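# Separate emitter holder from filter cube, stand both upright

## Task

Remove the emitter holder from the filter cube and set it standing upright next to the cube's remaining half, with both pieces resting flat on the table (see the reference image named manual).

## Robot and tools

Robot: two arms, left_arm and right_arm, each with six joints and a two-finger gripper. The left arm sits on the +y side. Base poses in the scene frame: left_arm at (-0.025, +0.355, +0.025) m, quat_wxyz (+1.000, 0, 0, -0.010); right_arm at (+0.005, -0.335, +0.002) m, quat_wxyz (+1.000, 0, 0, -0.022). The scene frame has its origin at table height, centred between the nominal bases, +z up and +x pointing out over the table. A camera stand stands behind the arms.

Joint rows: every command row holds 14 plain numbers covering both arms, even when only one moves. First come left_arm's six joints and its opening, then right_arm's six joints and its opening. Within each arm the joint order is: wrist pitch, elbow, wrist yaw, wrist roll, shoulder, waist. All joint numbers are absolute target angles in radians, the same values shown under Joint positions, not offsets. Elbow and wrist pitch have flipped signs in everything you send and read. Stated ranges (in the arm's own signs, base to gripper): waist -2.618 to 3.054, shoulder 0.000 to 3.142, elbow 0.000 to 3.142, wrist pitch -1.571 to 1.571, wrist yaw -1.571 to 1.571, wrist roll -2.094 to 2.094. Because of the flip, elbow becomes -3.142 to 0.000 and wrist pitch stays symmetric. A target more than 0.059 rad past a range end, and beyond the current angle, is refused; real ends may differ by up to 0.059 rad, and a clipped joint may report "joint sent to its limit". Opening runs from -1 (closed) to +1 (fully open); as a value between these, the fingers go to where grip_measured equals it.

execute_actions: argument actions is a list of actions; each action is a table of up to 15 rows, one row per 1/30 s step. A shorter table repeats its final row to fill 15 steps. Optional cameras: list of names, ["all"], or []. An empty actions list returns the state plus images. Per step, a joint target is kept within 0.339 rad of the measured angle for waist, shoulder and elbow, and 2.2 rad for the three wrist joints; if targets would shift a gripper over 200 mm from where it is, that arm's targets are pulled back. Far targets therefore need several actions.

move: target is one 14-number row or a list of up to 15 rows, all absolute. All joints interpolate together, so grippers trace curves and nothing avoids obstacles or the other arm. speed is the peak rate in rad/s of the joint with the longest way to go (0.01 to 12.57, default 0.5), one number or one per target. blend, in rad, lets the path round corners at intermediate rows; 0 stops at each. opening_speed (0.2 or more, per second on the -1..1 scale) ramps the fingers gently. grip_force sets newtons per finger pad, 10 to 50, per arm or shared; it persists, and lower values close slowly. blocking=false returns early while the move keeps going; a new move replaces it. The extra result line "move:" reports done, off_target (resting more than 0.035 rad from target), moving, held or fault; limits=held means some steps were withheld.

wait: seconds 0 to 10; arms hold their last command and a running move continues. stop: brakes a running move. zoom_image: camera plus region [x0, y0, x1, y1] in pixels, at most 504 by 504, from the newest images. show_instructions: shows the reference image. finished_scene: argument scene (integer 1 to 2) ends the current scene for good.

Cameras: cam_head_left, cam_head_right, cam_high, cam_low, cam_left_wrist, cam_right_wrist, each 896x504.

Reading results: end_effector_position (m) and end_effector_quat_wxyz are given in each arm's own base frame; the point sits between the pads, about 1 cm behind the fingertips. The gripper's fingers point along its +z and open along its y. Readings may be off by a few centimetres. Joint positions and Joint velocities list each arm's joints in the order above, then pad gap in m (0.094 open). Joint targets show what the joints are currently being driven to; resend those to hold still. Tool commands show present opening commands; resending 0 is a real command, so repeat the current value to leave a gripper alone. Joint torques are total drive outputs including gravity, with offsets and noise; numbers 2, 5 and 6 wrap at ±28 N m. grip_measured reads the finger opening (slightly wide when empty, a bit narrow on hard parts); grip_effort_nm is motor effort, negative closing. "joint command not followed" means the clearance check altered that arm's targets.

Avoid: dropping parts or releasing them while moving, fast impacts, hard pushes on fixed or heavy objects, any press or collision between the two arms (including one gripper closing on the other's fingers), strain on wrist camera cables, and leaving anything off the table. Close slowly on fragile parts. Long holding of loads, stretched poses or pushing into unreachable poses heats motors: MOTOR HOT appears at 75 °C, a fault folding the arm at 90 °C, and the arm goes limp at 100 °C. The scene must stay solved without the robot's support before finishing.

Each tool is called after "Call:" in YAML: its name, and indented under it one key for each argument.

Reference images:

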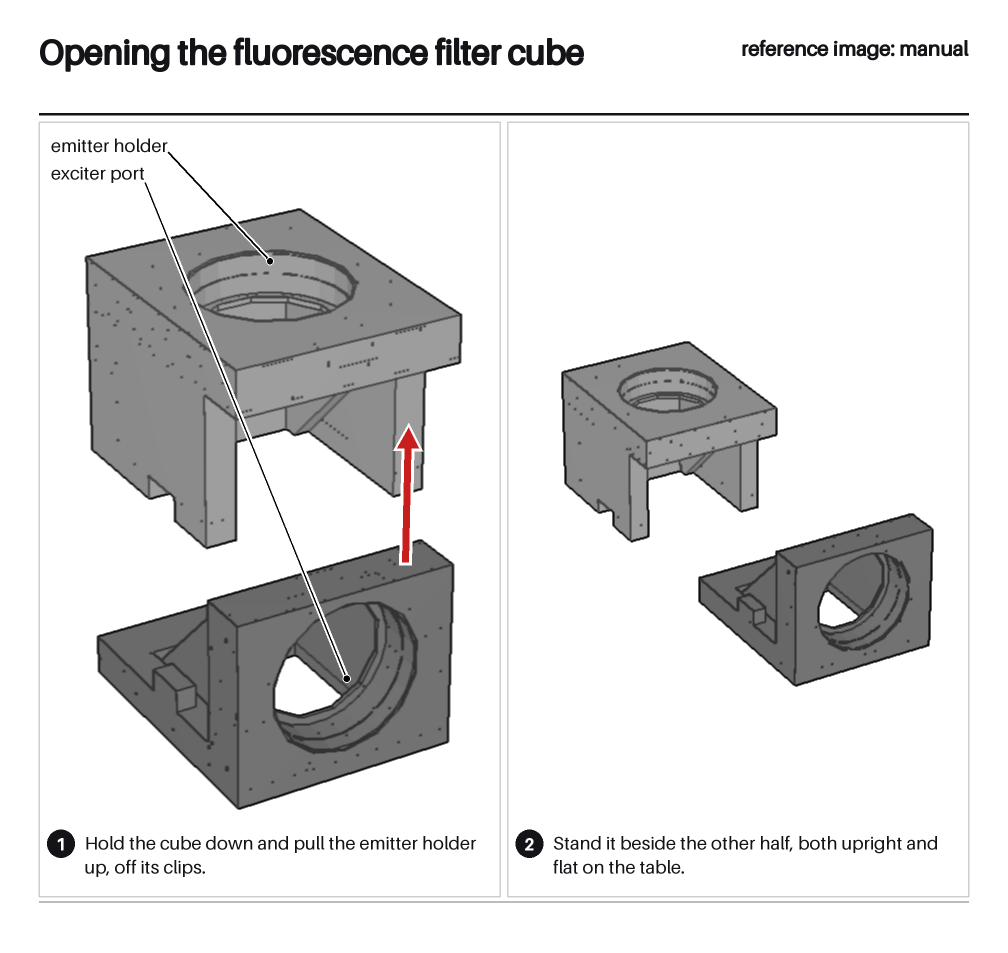

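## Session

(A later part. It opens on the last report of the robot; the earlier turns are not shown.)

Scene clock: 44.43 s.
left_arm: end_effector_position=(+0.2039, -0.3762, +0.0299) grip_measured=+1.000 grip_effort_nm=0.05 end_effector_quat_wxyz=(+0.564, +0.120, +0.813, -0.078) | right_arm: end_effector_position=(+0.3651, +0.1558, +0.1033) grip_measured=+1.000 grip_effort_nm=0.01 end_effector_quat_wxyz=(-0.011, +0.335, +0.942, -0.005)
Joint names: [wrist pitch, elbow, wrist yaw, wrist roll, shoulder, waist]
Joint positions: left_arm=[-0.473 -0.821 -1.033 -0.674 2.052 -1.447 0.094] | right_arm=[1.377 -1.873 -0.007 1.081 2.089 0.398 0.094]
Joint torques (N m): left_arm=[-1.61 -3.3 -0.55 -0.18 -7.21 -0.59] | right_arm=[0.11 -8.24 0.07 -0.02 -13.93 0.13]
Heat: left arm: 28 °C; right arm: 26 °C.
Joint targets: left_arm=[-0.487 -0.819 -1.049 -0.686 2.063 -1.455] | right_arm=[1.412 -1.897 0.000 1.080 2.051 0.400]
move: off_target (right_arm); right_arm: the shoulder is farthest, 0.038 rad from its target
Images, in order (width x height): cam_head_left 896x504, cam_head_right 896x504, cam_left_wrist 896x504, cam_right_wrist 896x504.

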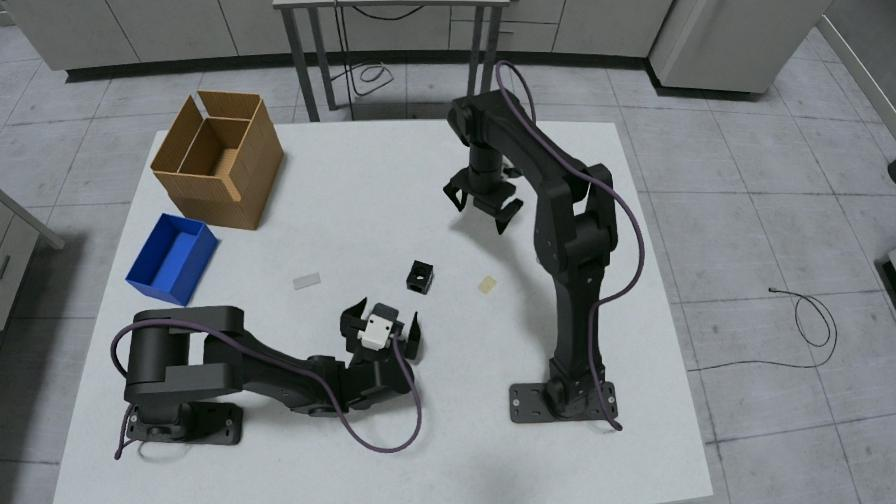

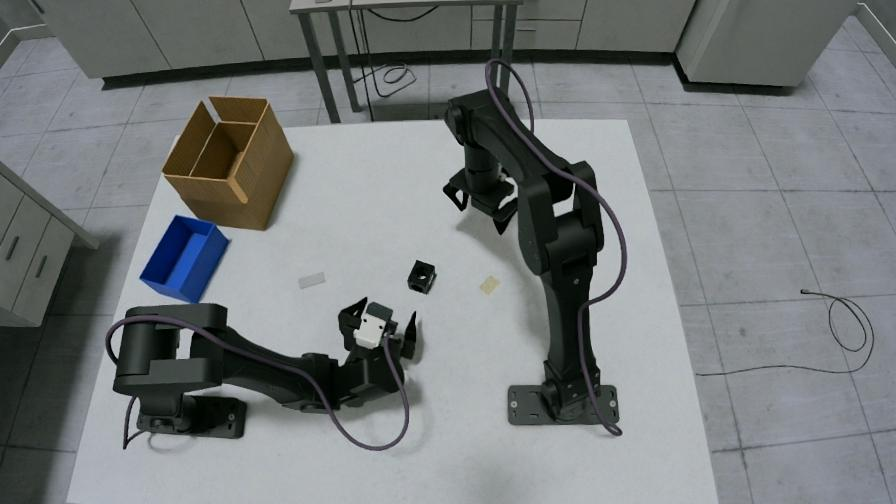

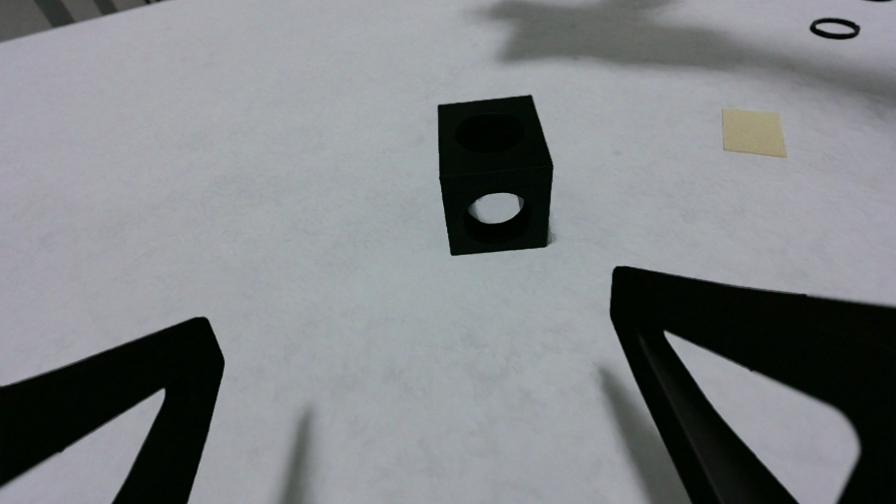

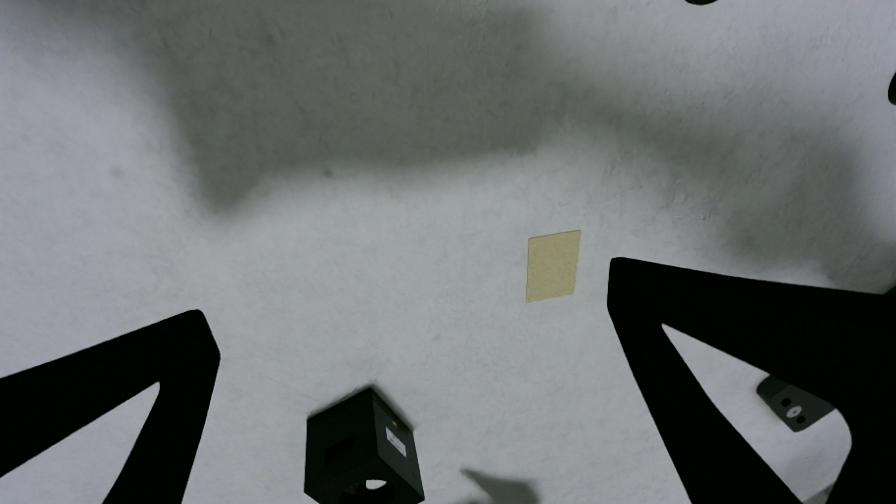

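Call:
move:
  target: [-0.568, -0.990, -1.024, -0.627, 2.251, -1.433, 1, 1.412, -1.897, 0, 1.08, 2.051, 0.4, 1]
  speed: 0.4
  cameras: ["cam_left_wrist", "cam_head_left", "cam_head_right"]

Call:
zoom_image:
  camera: "cam_left_wrist"
  region: [300, 70, 620, 390]

Call:
zoom_image:
  camera: "cam_head_left"
  region: [340, 230, 500, 370]

Scene clock: 64.93 s.
left_arm: end_effector_position=(+0.2097, -0.4163, +0.0068) grip_measured=+1.000 grip_effort_nm=0.05 end_effector_quat_wxyz=(+0.569, +0.124, +0.808, -0.090) | right_arm: end_effector_position=(+0.3651, +0.1558, +0.1033) grip_measured=+1.000 grip_effort_nm=0.01 end_effector_quat_wxyz=(-0.011, +0.335, +0.942, -0.005)
Joint names: [wrist pitch, elbow, wrist yaw, wrist roll, shoulder, waist]
Joint positions: left_arm=[-0.554 -0.972 -1.022 -0.63 2.229 -1.443 0.094] | right_arm=[1.377 -1.873 -0.007 1.081 2.089 0.398 0.094]
Joint torques (N m): left_arm=[-1.66 -4.9 -0.36 0 -7.6 0.75] | right_arm=[0.11 -8.31 0.09 -0.03 -13.87 0.09]
Heat: left arm: 27 °C; right arm: 29 °C.
Joint targets: left_arm=[-0.568 -0.990 -1.024 -0.627 2.251 -1.433] | right_arm=[1.412 -1.897 0.000 1.080 2.051 0.400]
move: off_target (right_arm); right_arm: the shoulder is farthest, 0.038 rad from its target
Images, in order (width x height): cam_head_left 896x504, cam_head_right 896x504, cam_left_wrist 896x504.

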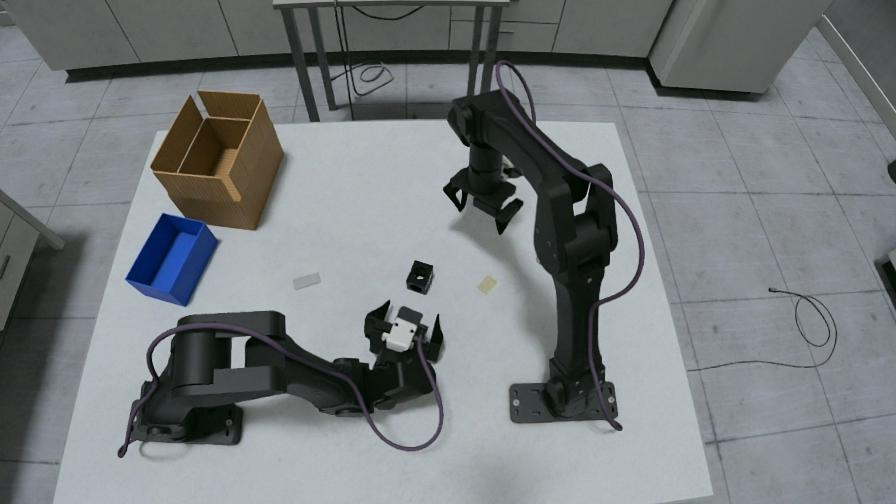

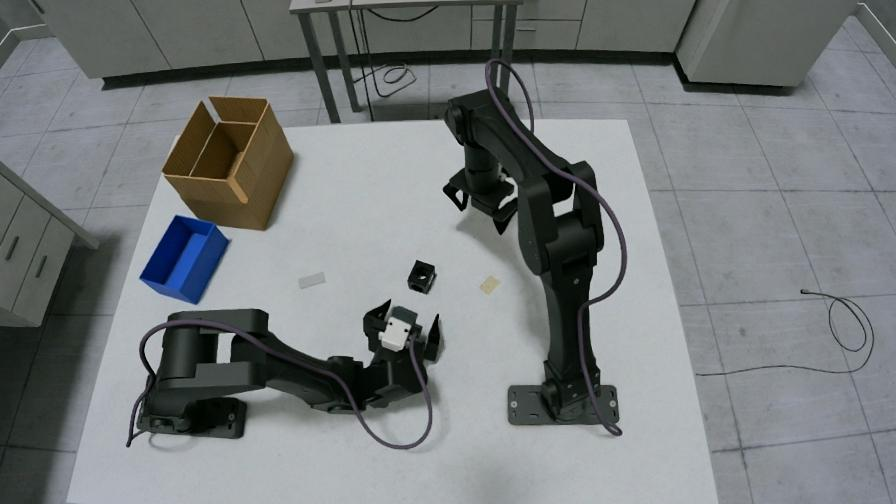

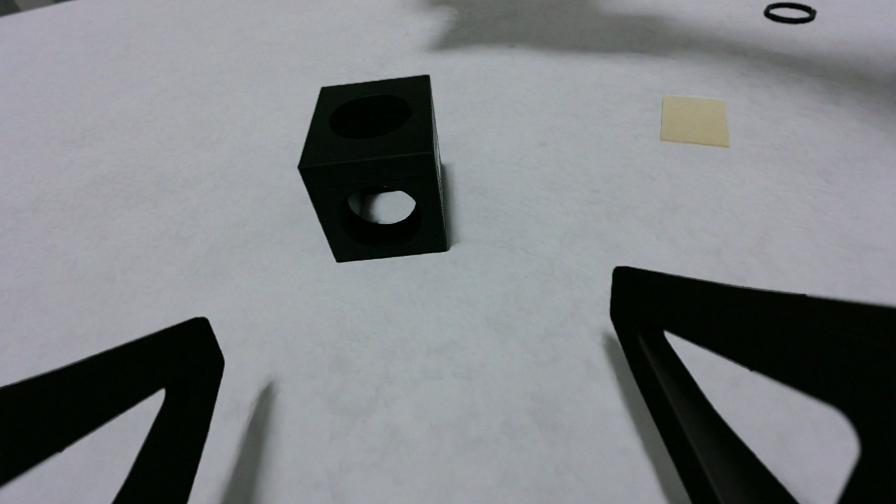

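Scaled by 1.575 from the camera's 896x504 image, which has a finer 1280x720 frame.

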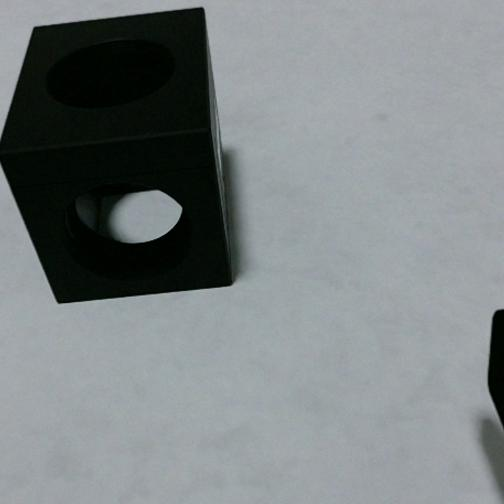

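Scaled by 3.150 from the camera's 896x504 image, which has a finer 1280x720 frame.

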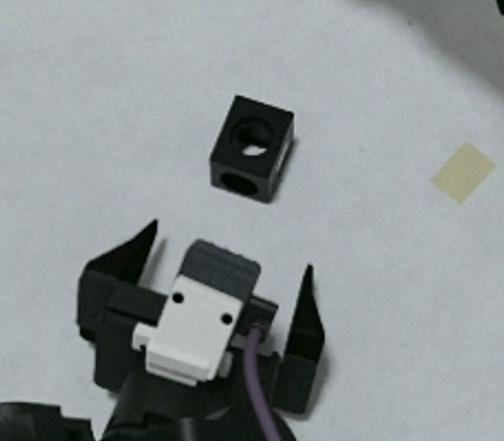

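Call:
move:
  target: [-0.659, -1.036, -0.956, -0.54, 2.316, -1.350, 1, 1.412, -1.897, 0, 1.08, 2.051, 0.4, 1]
  speed: 0.3
  cameras: ["cam_left_wrist", "cam_head_left", "cam_low"]

Call:
zoom_image:
  camera: "cam_left_wrist"
  region: [200, 70, 620, 390]

Call:
zoom_image:
  camera: "cam_head_left"
  region: [360, 240, 480, 360]

Call:
zoom_image:
  camera: "cam_low"
  region: [410, 220, 530, 310]

Scene clock: 68.93 s.
left_arm: end_effector_position=(+0.2459, -0.4205, -0.0026) grip_measured=+1.000 grip_effort_nm=0.05 end_effector_quat_wxyz=(+0.568, +0.119, +0.810, -0.087) | right_arm: end_effector_position=(+0.3651, +0.1558, +0.1033) grip_measured=+1.000 grip_effort_nm=0.01 end_effector_quat_wxyz=(-0.011, +0.335, +0.942, -0.005)
Joint names: [wrist pitch, elbow, wrist yaw, wrist roll, shoulder, waist]
Joint positions: left_arm=[-0.644 -1.017 -0.956 -0.543 2.292 -1.351 0.094] | right_arm=[1.377 -1.873 -0.007 1.081 2.089 0.398 0.094]
Joint torques (N m): left_arm=[-1.71 -4.88 -0.29 -0.03 -7.88 0.08] | right_arm=[0.1 -8.29 0.08 -0.02 -13.86 0.14]
Heat: left arm: 27 °C; right arm: 29 °C.
Joint targets: left_arm=[-0.659 -1.036 -0.956 -0.540 2.316 -1.350] | right_arm=[1.412 -1.897 0.000 1.080 2.051 0.400]
move: off_target (right_arm); right_arm: the shoulder is farthest, 0.038 rad from its target
Images, in order (width x height): cam_head_left 896x504, cam_low 896x504, cam_left_wrist 896x504.

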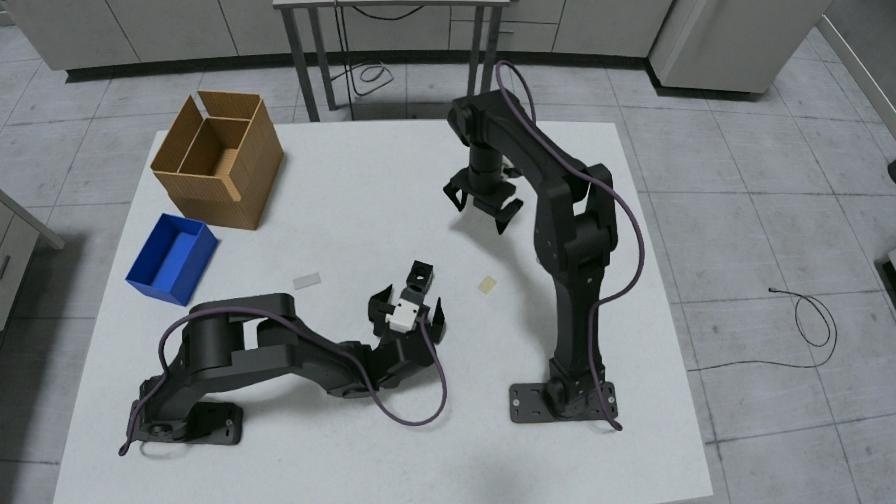

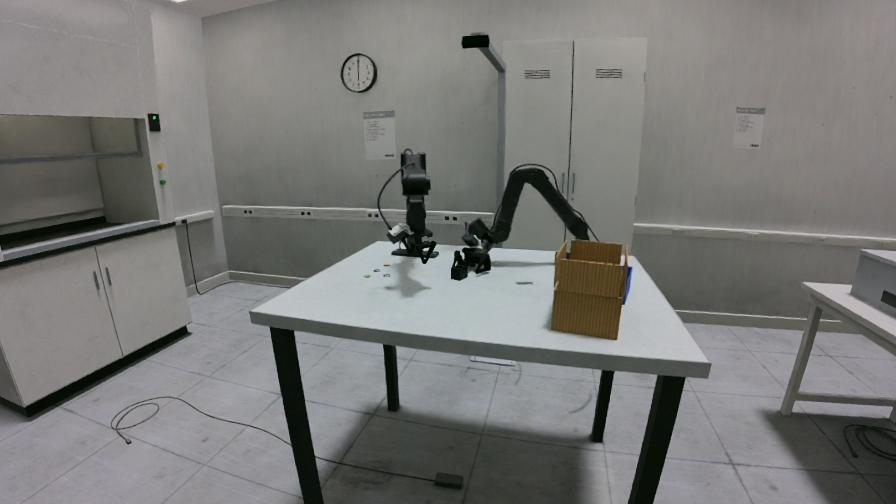

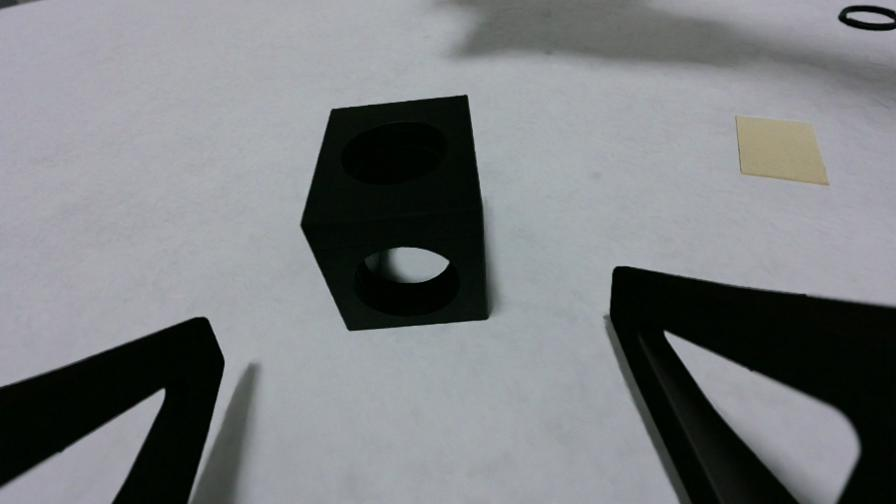

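Scaled by 1.200 from the camera's 896x504 image, which has a finer 1280x720 frame.

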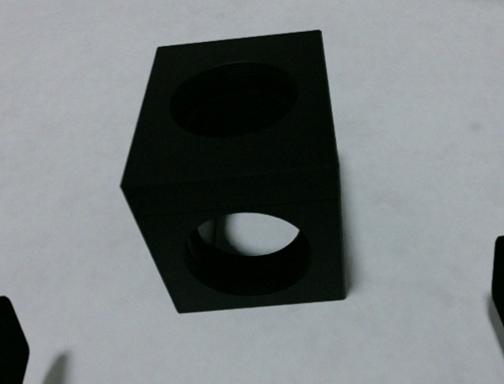

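Scaled by 4.200 from the camera's 896x504 image, which has a finer 1280x720 frame.

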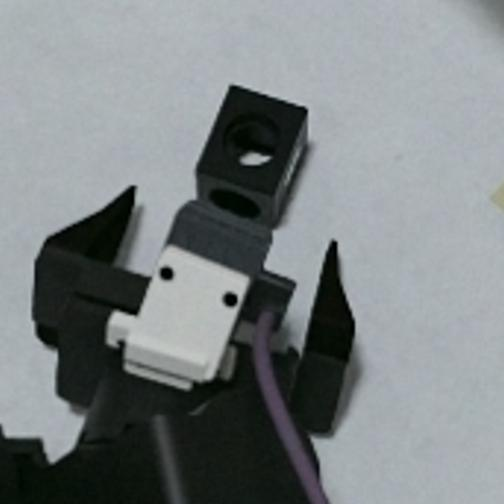

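Scaled by 4.200 from the camera's 896x504 image, which has a finer 1280x720 frame.

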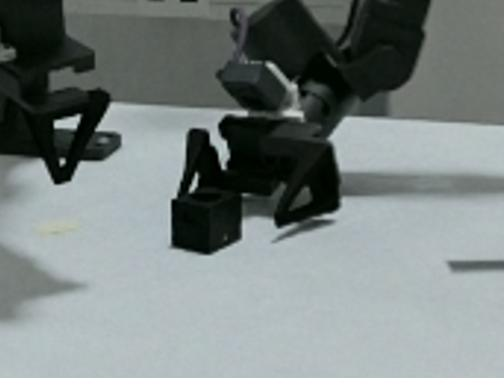

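Call:
move:
  target: [-0.712, -1.0555, -0.892, -0.465, 2.333, -1.306, 1, 1.412, -1.897, 0, 1.08, 2.051, 0.4, 1]
  speed: 0.2
  cameras: ["cam_left_wrist", "cam_head_left", "cam_low", "cam_right_wrist"]

Call:
zoom_image:
  camera: "cam_left_wrist"
  region: [200, 130, 620, 450]

Call:
zoom_image:
  camera: "cam_head_left"
  region: [360, 240, 480, 360]

Call:
zoom_image:
  camera: "cam_low"
  region: [410, 220, 530, 310]

Call:
zoom_image:
  camera: "cam_right_wrist"
  region: [220, 350, 540, 504]

Scene clock: 72.43 s.
left_arm: end_effector_position=(+0.2608, -0.4287, -0.0010) grip_measured=+1.000 grip_effort_nm=0.05 end_effector_quat_wxyz=(+0.567, +0.135, +0.807, -0.097) | right_arm: end_effector_position=(+0.3651, +0.1558, +0.1033) grip_measured=+1.000 grip_effort_nm=0.01 end_effector_quat_wxyz=(-0.011, +0.335, +0.942, -0.005)
Joint names: [wrist pitch, elbow, wrist yaw, wrist roll, shoulder, waist]
Joint positions: left_arm=[-0.697 -1.037 -0.893 -0.468 2.306 -1.31 0.094] | right_arm=[1.377 -1.873 -0.007 1.081 2.089 0.398 0.094]
Joint torques (N m): left_arm=[-1.79 -4.94 -0.24 -0.02 -7.91 0.38] | right_arm=[0.1 -8.31 0.07 -0.04 -13.89 0.14]
Heat: left arm: 27 °C; right arm: 30 °C.
Joint targets: left_arm=[-0.712 -1.056 -0.892 -0.465 2.333 -1.306] | right_arm=[1.412 -1.897 0.000 1.080 2.051 0.400]
move: off_target (right_arm); right_arm: the shoulder is farthest, 0.038 rad from its target
Images, in order (width x height): cam_head_left 896x504, cam_low 896x504, cam_left_wrist 896x504, cam_right_wrist 896x504.

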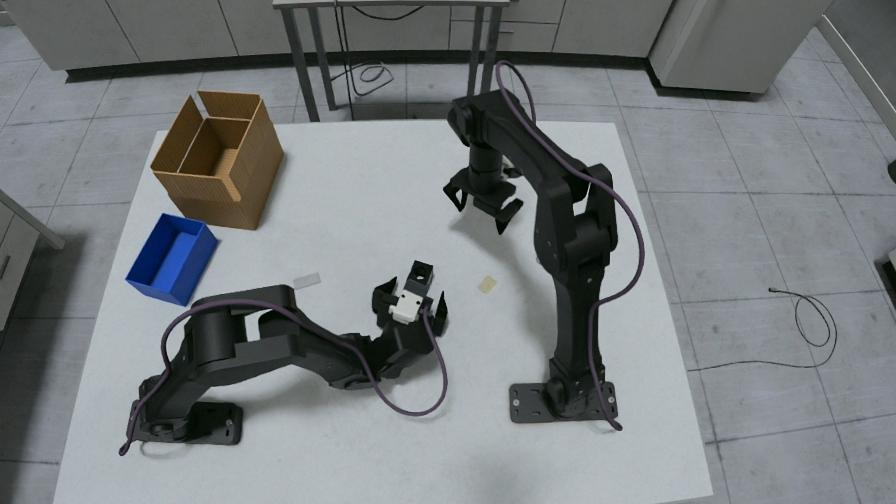

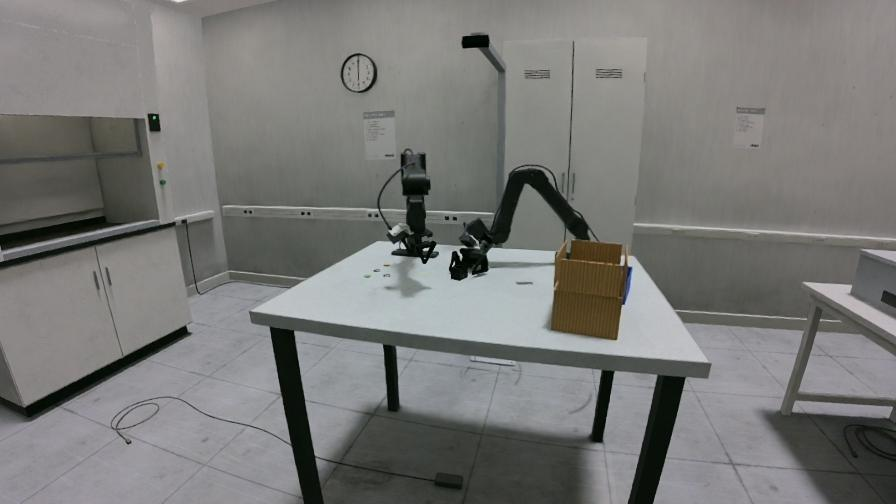

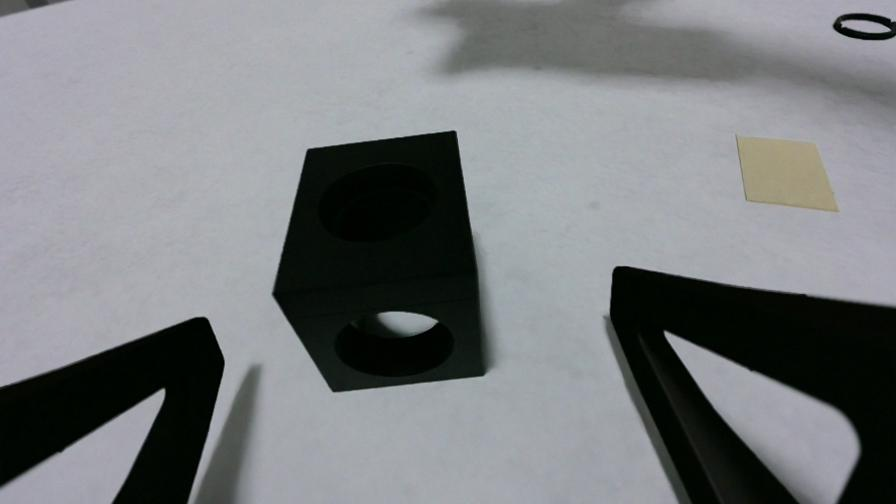

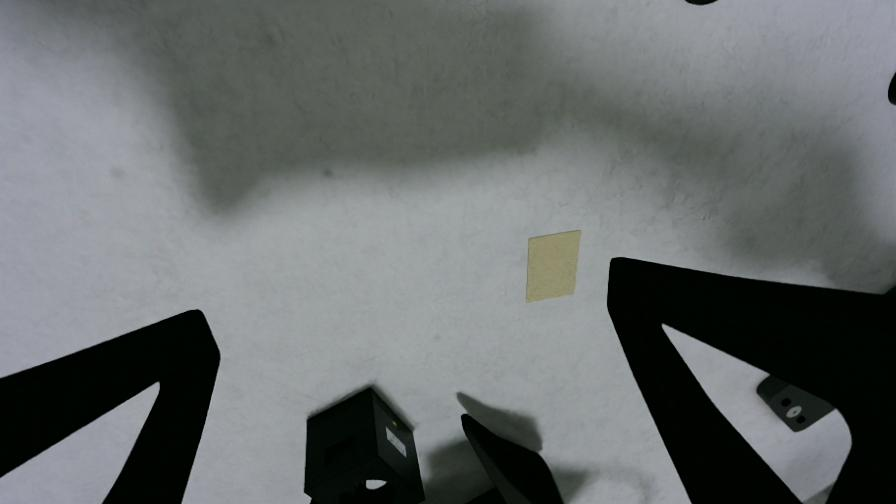

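Scaled by 1.200 from the camera's 896x504 image, which has a finer 1280x720 frame.

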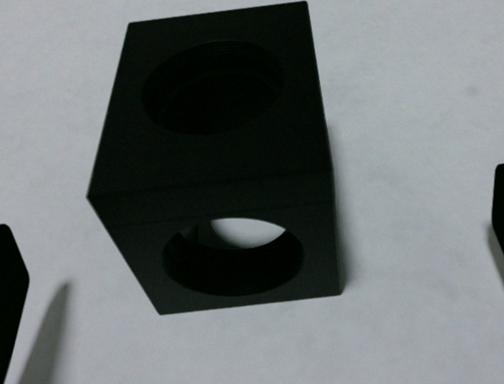

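Scaled by 4.200 from the camera's 896x504 image, which has a finer 1280x720 frame.

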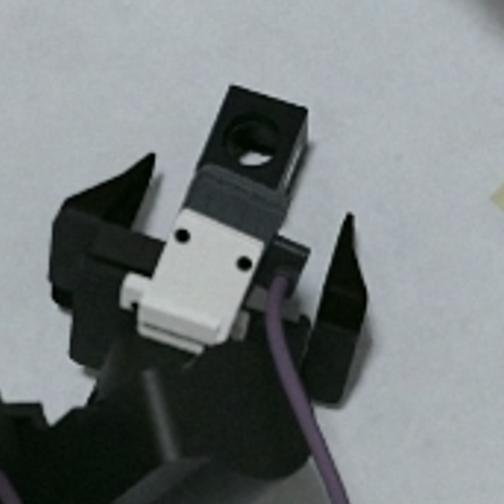

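Scaled by 4.200 from the camera's 896x504 image, which has a finer 1280x720 frame.

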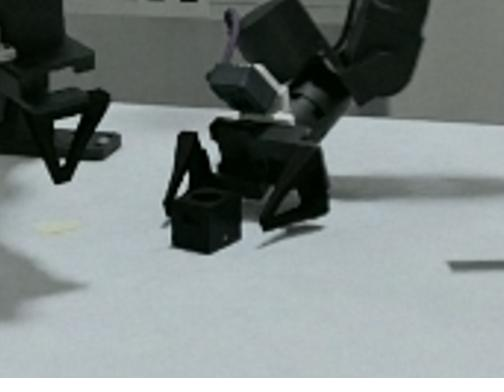

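Scaled by 1.575 from the camera's 896x504 image, which has a finer 1280x720 frame.

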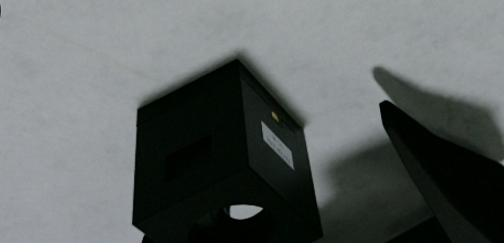

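Call:
move:
  target: [-0.712, -1.056, -0.892, -0.465, 2.333, -1.306, -0.3, 1.412, -1.897, 0, 1.08, 2.051, 0.4, 1]
  speed: 0.2
  opening_speed: 0.6
  cameras: ["cam_left_wrist", "cam_head_left", "cam_low", "cam_right_wrist"]

Call:
zoom_image:
  camera: "cam_left_wrist"
  region: [200, 130, 620, 450]

Call:
zoom_image:
  camera: "cam_head_left"
  region: [360, 240, 480, 360]

Call:
zoom_image:
  camera: "cam_low"
  region: [410, 220, 530, 310]

Call:
zoom_image:
  camera: "cam_right_wrist"
  region: [220, 350, 540, 504]

Scene clock: 76.60 s.
left_arm: end_effector_position=(+0.2607, -0.4290, -0.0007) grip_measured=-0.189 grip_effort_nm=-0.96 end_effector_quat_wxyz=(+0.567, +0.135, +0.807, -0.097) | right_arm: end_effector_position=(+0.3651, +0.1558, +0.1033) grip_measured=+1.000 grip_effort_nm=0.01 end_effector_quat_wxyz=(-0.011, +0.335, +0.942, -0.005)
Joint names: [wrist pitch, elbow, wrist yaw, wrist roll, shoulder, waist]
Joint positions: left_arm=[-0.699 -1.037 -0.893 -0.467 2.306 -1.31 0.038] | right_arm=[1.377 -1.873 -0.007 1.081 2.089 0.398 0.094]
Joint torques (N m): left_arm=[-1.79 -4.98 -0.24 -0.01 -7.97 0.39] | right_arm=[0.11 -8.28 0.06 -0.02 -13.9 0.13]
Heat: left arm: 27 °C; right arm: 30 °C.
Joint targets: left_arm=[-0.712 -1.056 -0.892 -0.465 2.333 -1.306] | right_arm=[1.412 -1.897 0.000 1.080 2.051 0.400]
move: off_target (right_arm); right_arm: the shoulder is farthest, 0.038 rad from its target
Images, in order (width x height): cam_head_left 896x504, cam_low 896x504, cam_left_wrist 896x504, cam_right_wrist 896x504.

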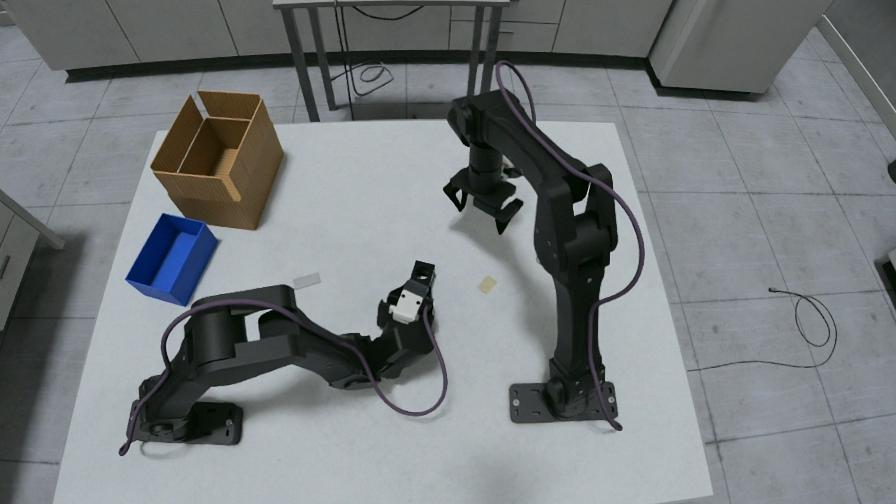

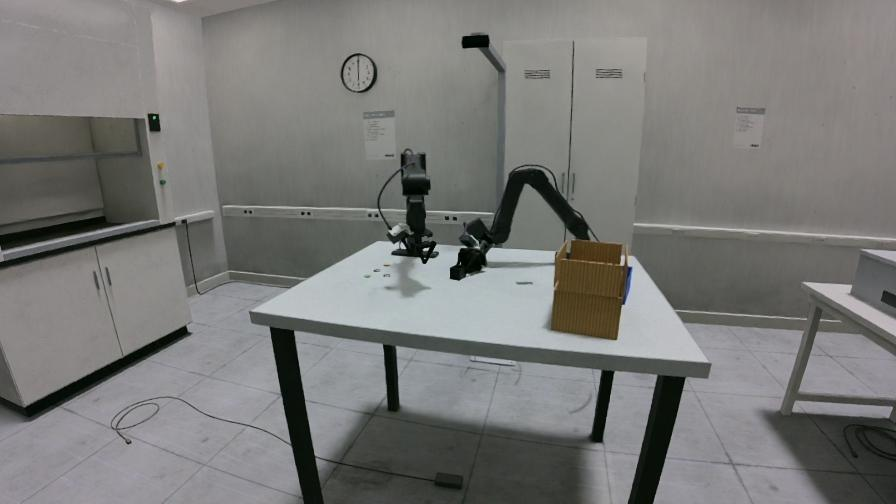

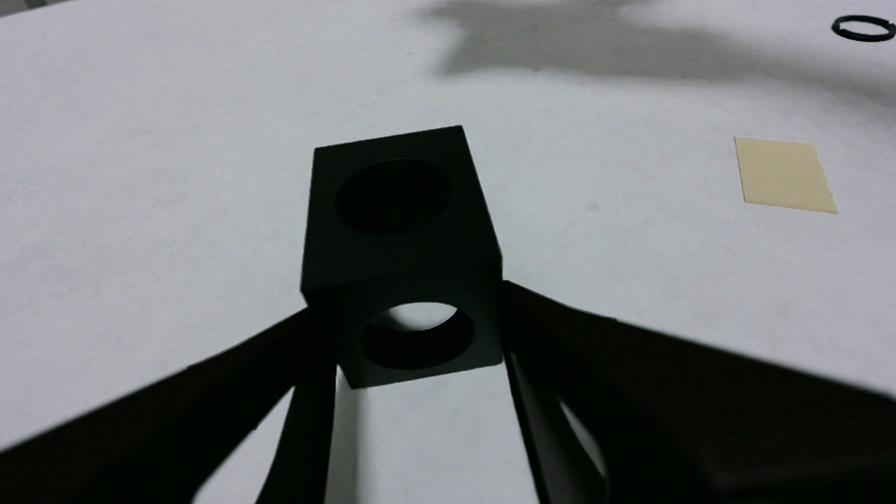

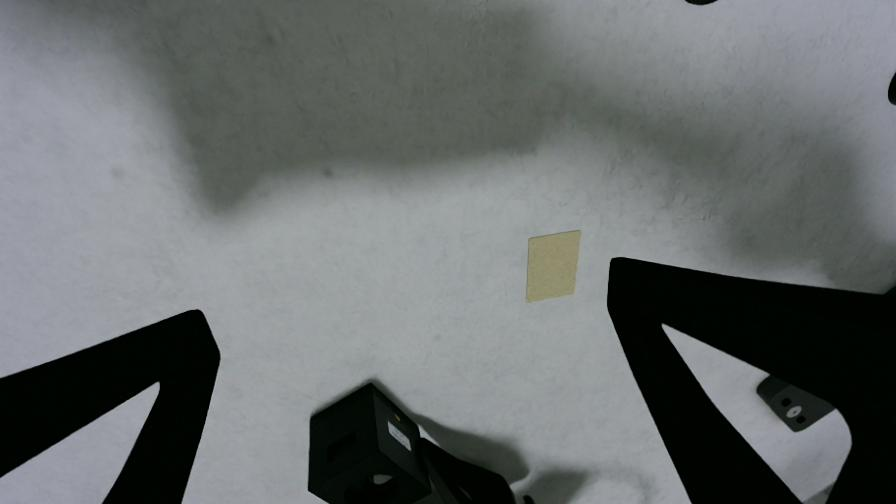

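Scaled by 1.200 from the camera's 896x504 image, which has a finer 1280x720 frame.

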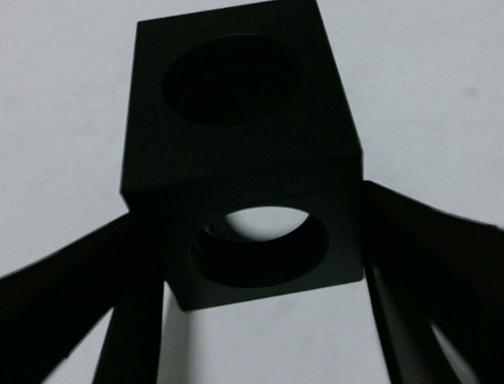

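Scaled by 4.200 from the camera's 896x504 image, which has a finer 1280x720 frame.

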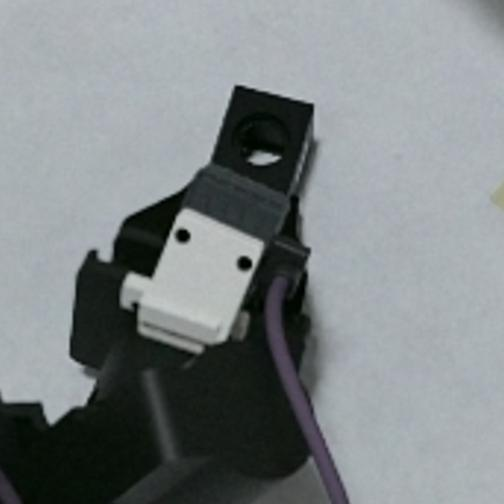

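Scaled by 4.200 from the camera's 896x504 image, which has a finer 1280x720 frame.

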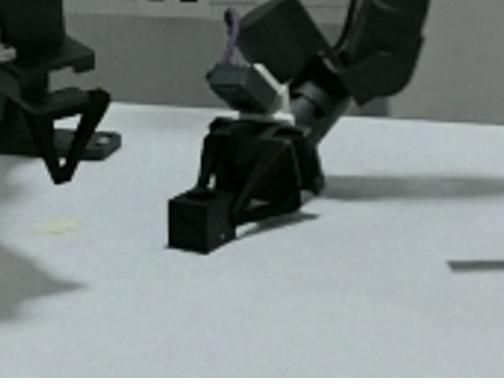

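Scaled by 1.575 from the camera's 896x504 image, which has a finer 1280x720 frame.

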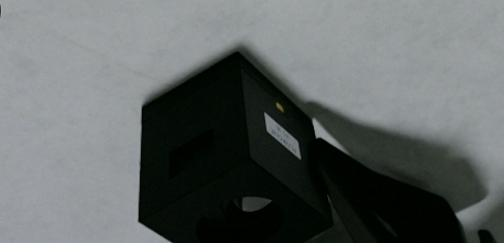

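Call:
move:
  target: [-0.712, -1.056, -0.892, -0.465, 2.333, -1.306, -0.3, 1.412, -1.897, 0, 1.08, 2.051, 0.817, 1]
  speed: 0.5
  cameras: ["cam_head_left", "cam_low", "cam_right_wrist"]

Call:
zoom_image:
  camera: "cam_right_wrist"
  region: [200, 50, 620, 370]

Call:
zoom_image:
  camera: "cam_low"
  region: [400, 200, 520, 300]

Scene clock: 78.93 s.
left_arm: end_effector_position=(+0.2607, -0.4290, -0.0007) grip_measured=-0.189 grip_effort_nm=-0.98 end_effector_quat_wxyz=(+0.567, +0.135, +0.807, -0.097) | right_arm: end_effector_position=(+0.2680, +0.2929, +0.1033) grip_measured=+1.000 grip_effort_nm=0.01 end_effector_quat_wxyz=(-0.011, +0.129, +0.992, -0.007)
Joint names: [wrist pitch, elbow, wrist yaw, wrist roll, shoulder, waist]
Joint positions: left_arm=[-0.699 -1.037 -0.893 -0.467 2.306 -1.31 0.038] | right_arm=[1.377 -1.873 -0.009 1.081 2.089 0.823 0.094]
Joint torques (N m): left_arm=[-1.79 -5.04 -0.26 -0.01 -7.9 0.38] | right_arm=[0.11 -8.34 0.13 -0.03 -13.89 -0.51]
Heat: left arm: 27 °C; right arm: 30 °C.
Joint targets: left_arm=[-0.712 -1.056 -0.892 -0.465 2.333 -1.306] | right_arm=[1.412 -1.897 0.000 1.080 2.051 0.817]
move: off_target (right_arm); right_arm: the shoulder is farthest, 0.038 rad from its target
Images, in order (width x height): cam_head_left 896x504, cam_low 896x504, cam_right_wrist 896x504.

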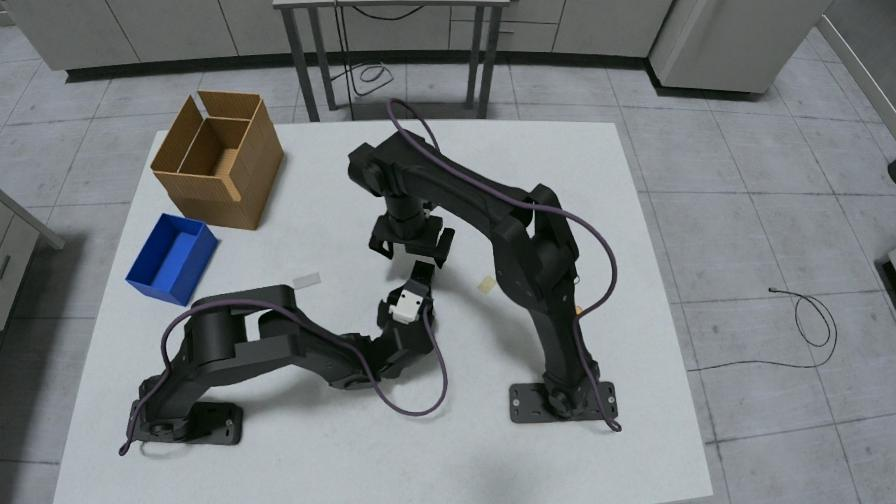

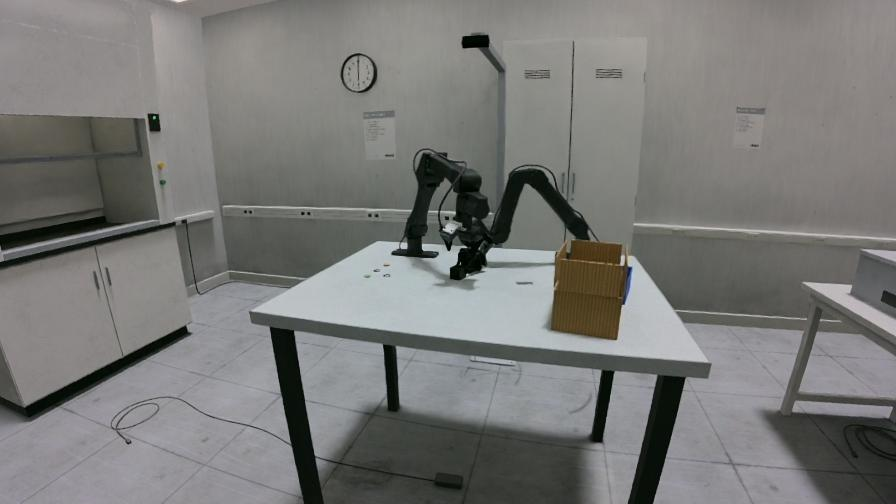

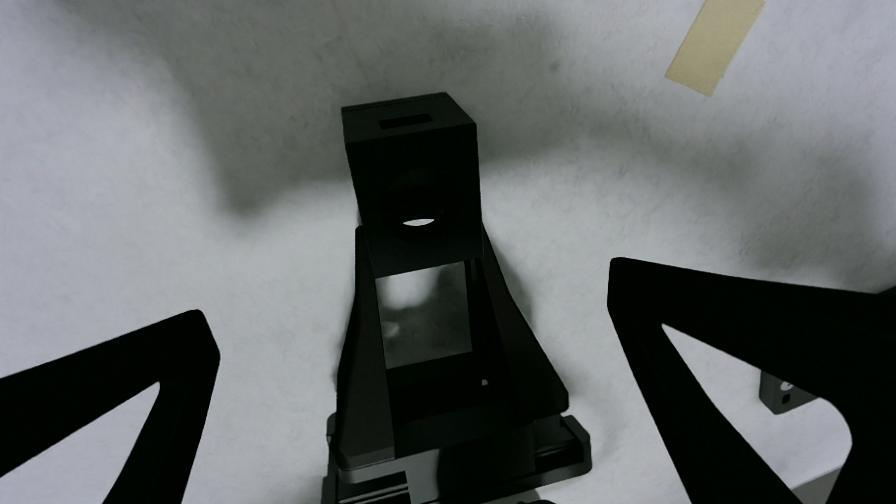

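Scaled by 1.200 from the camera's 896x504 image, which has a finer 1280x720 frame.

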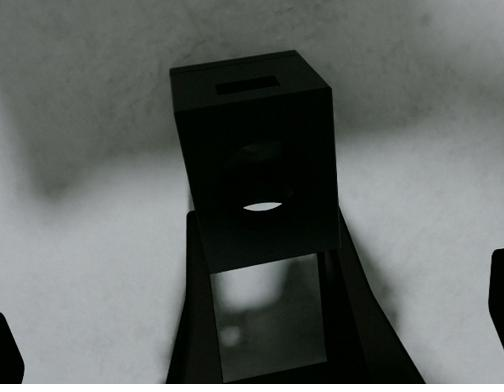

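Scaled by 4.200 from the camera's 896x504 image, which has a finer 1280x720 frame.

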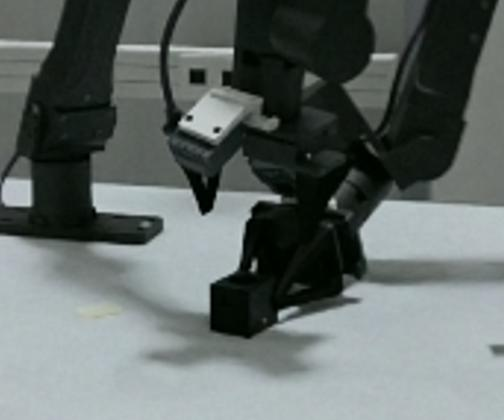

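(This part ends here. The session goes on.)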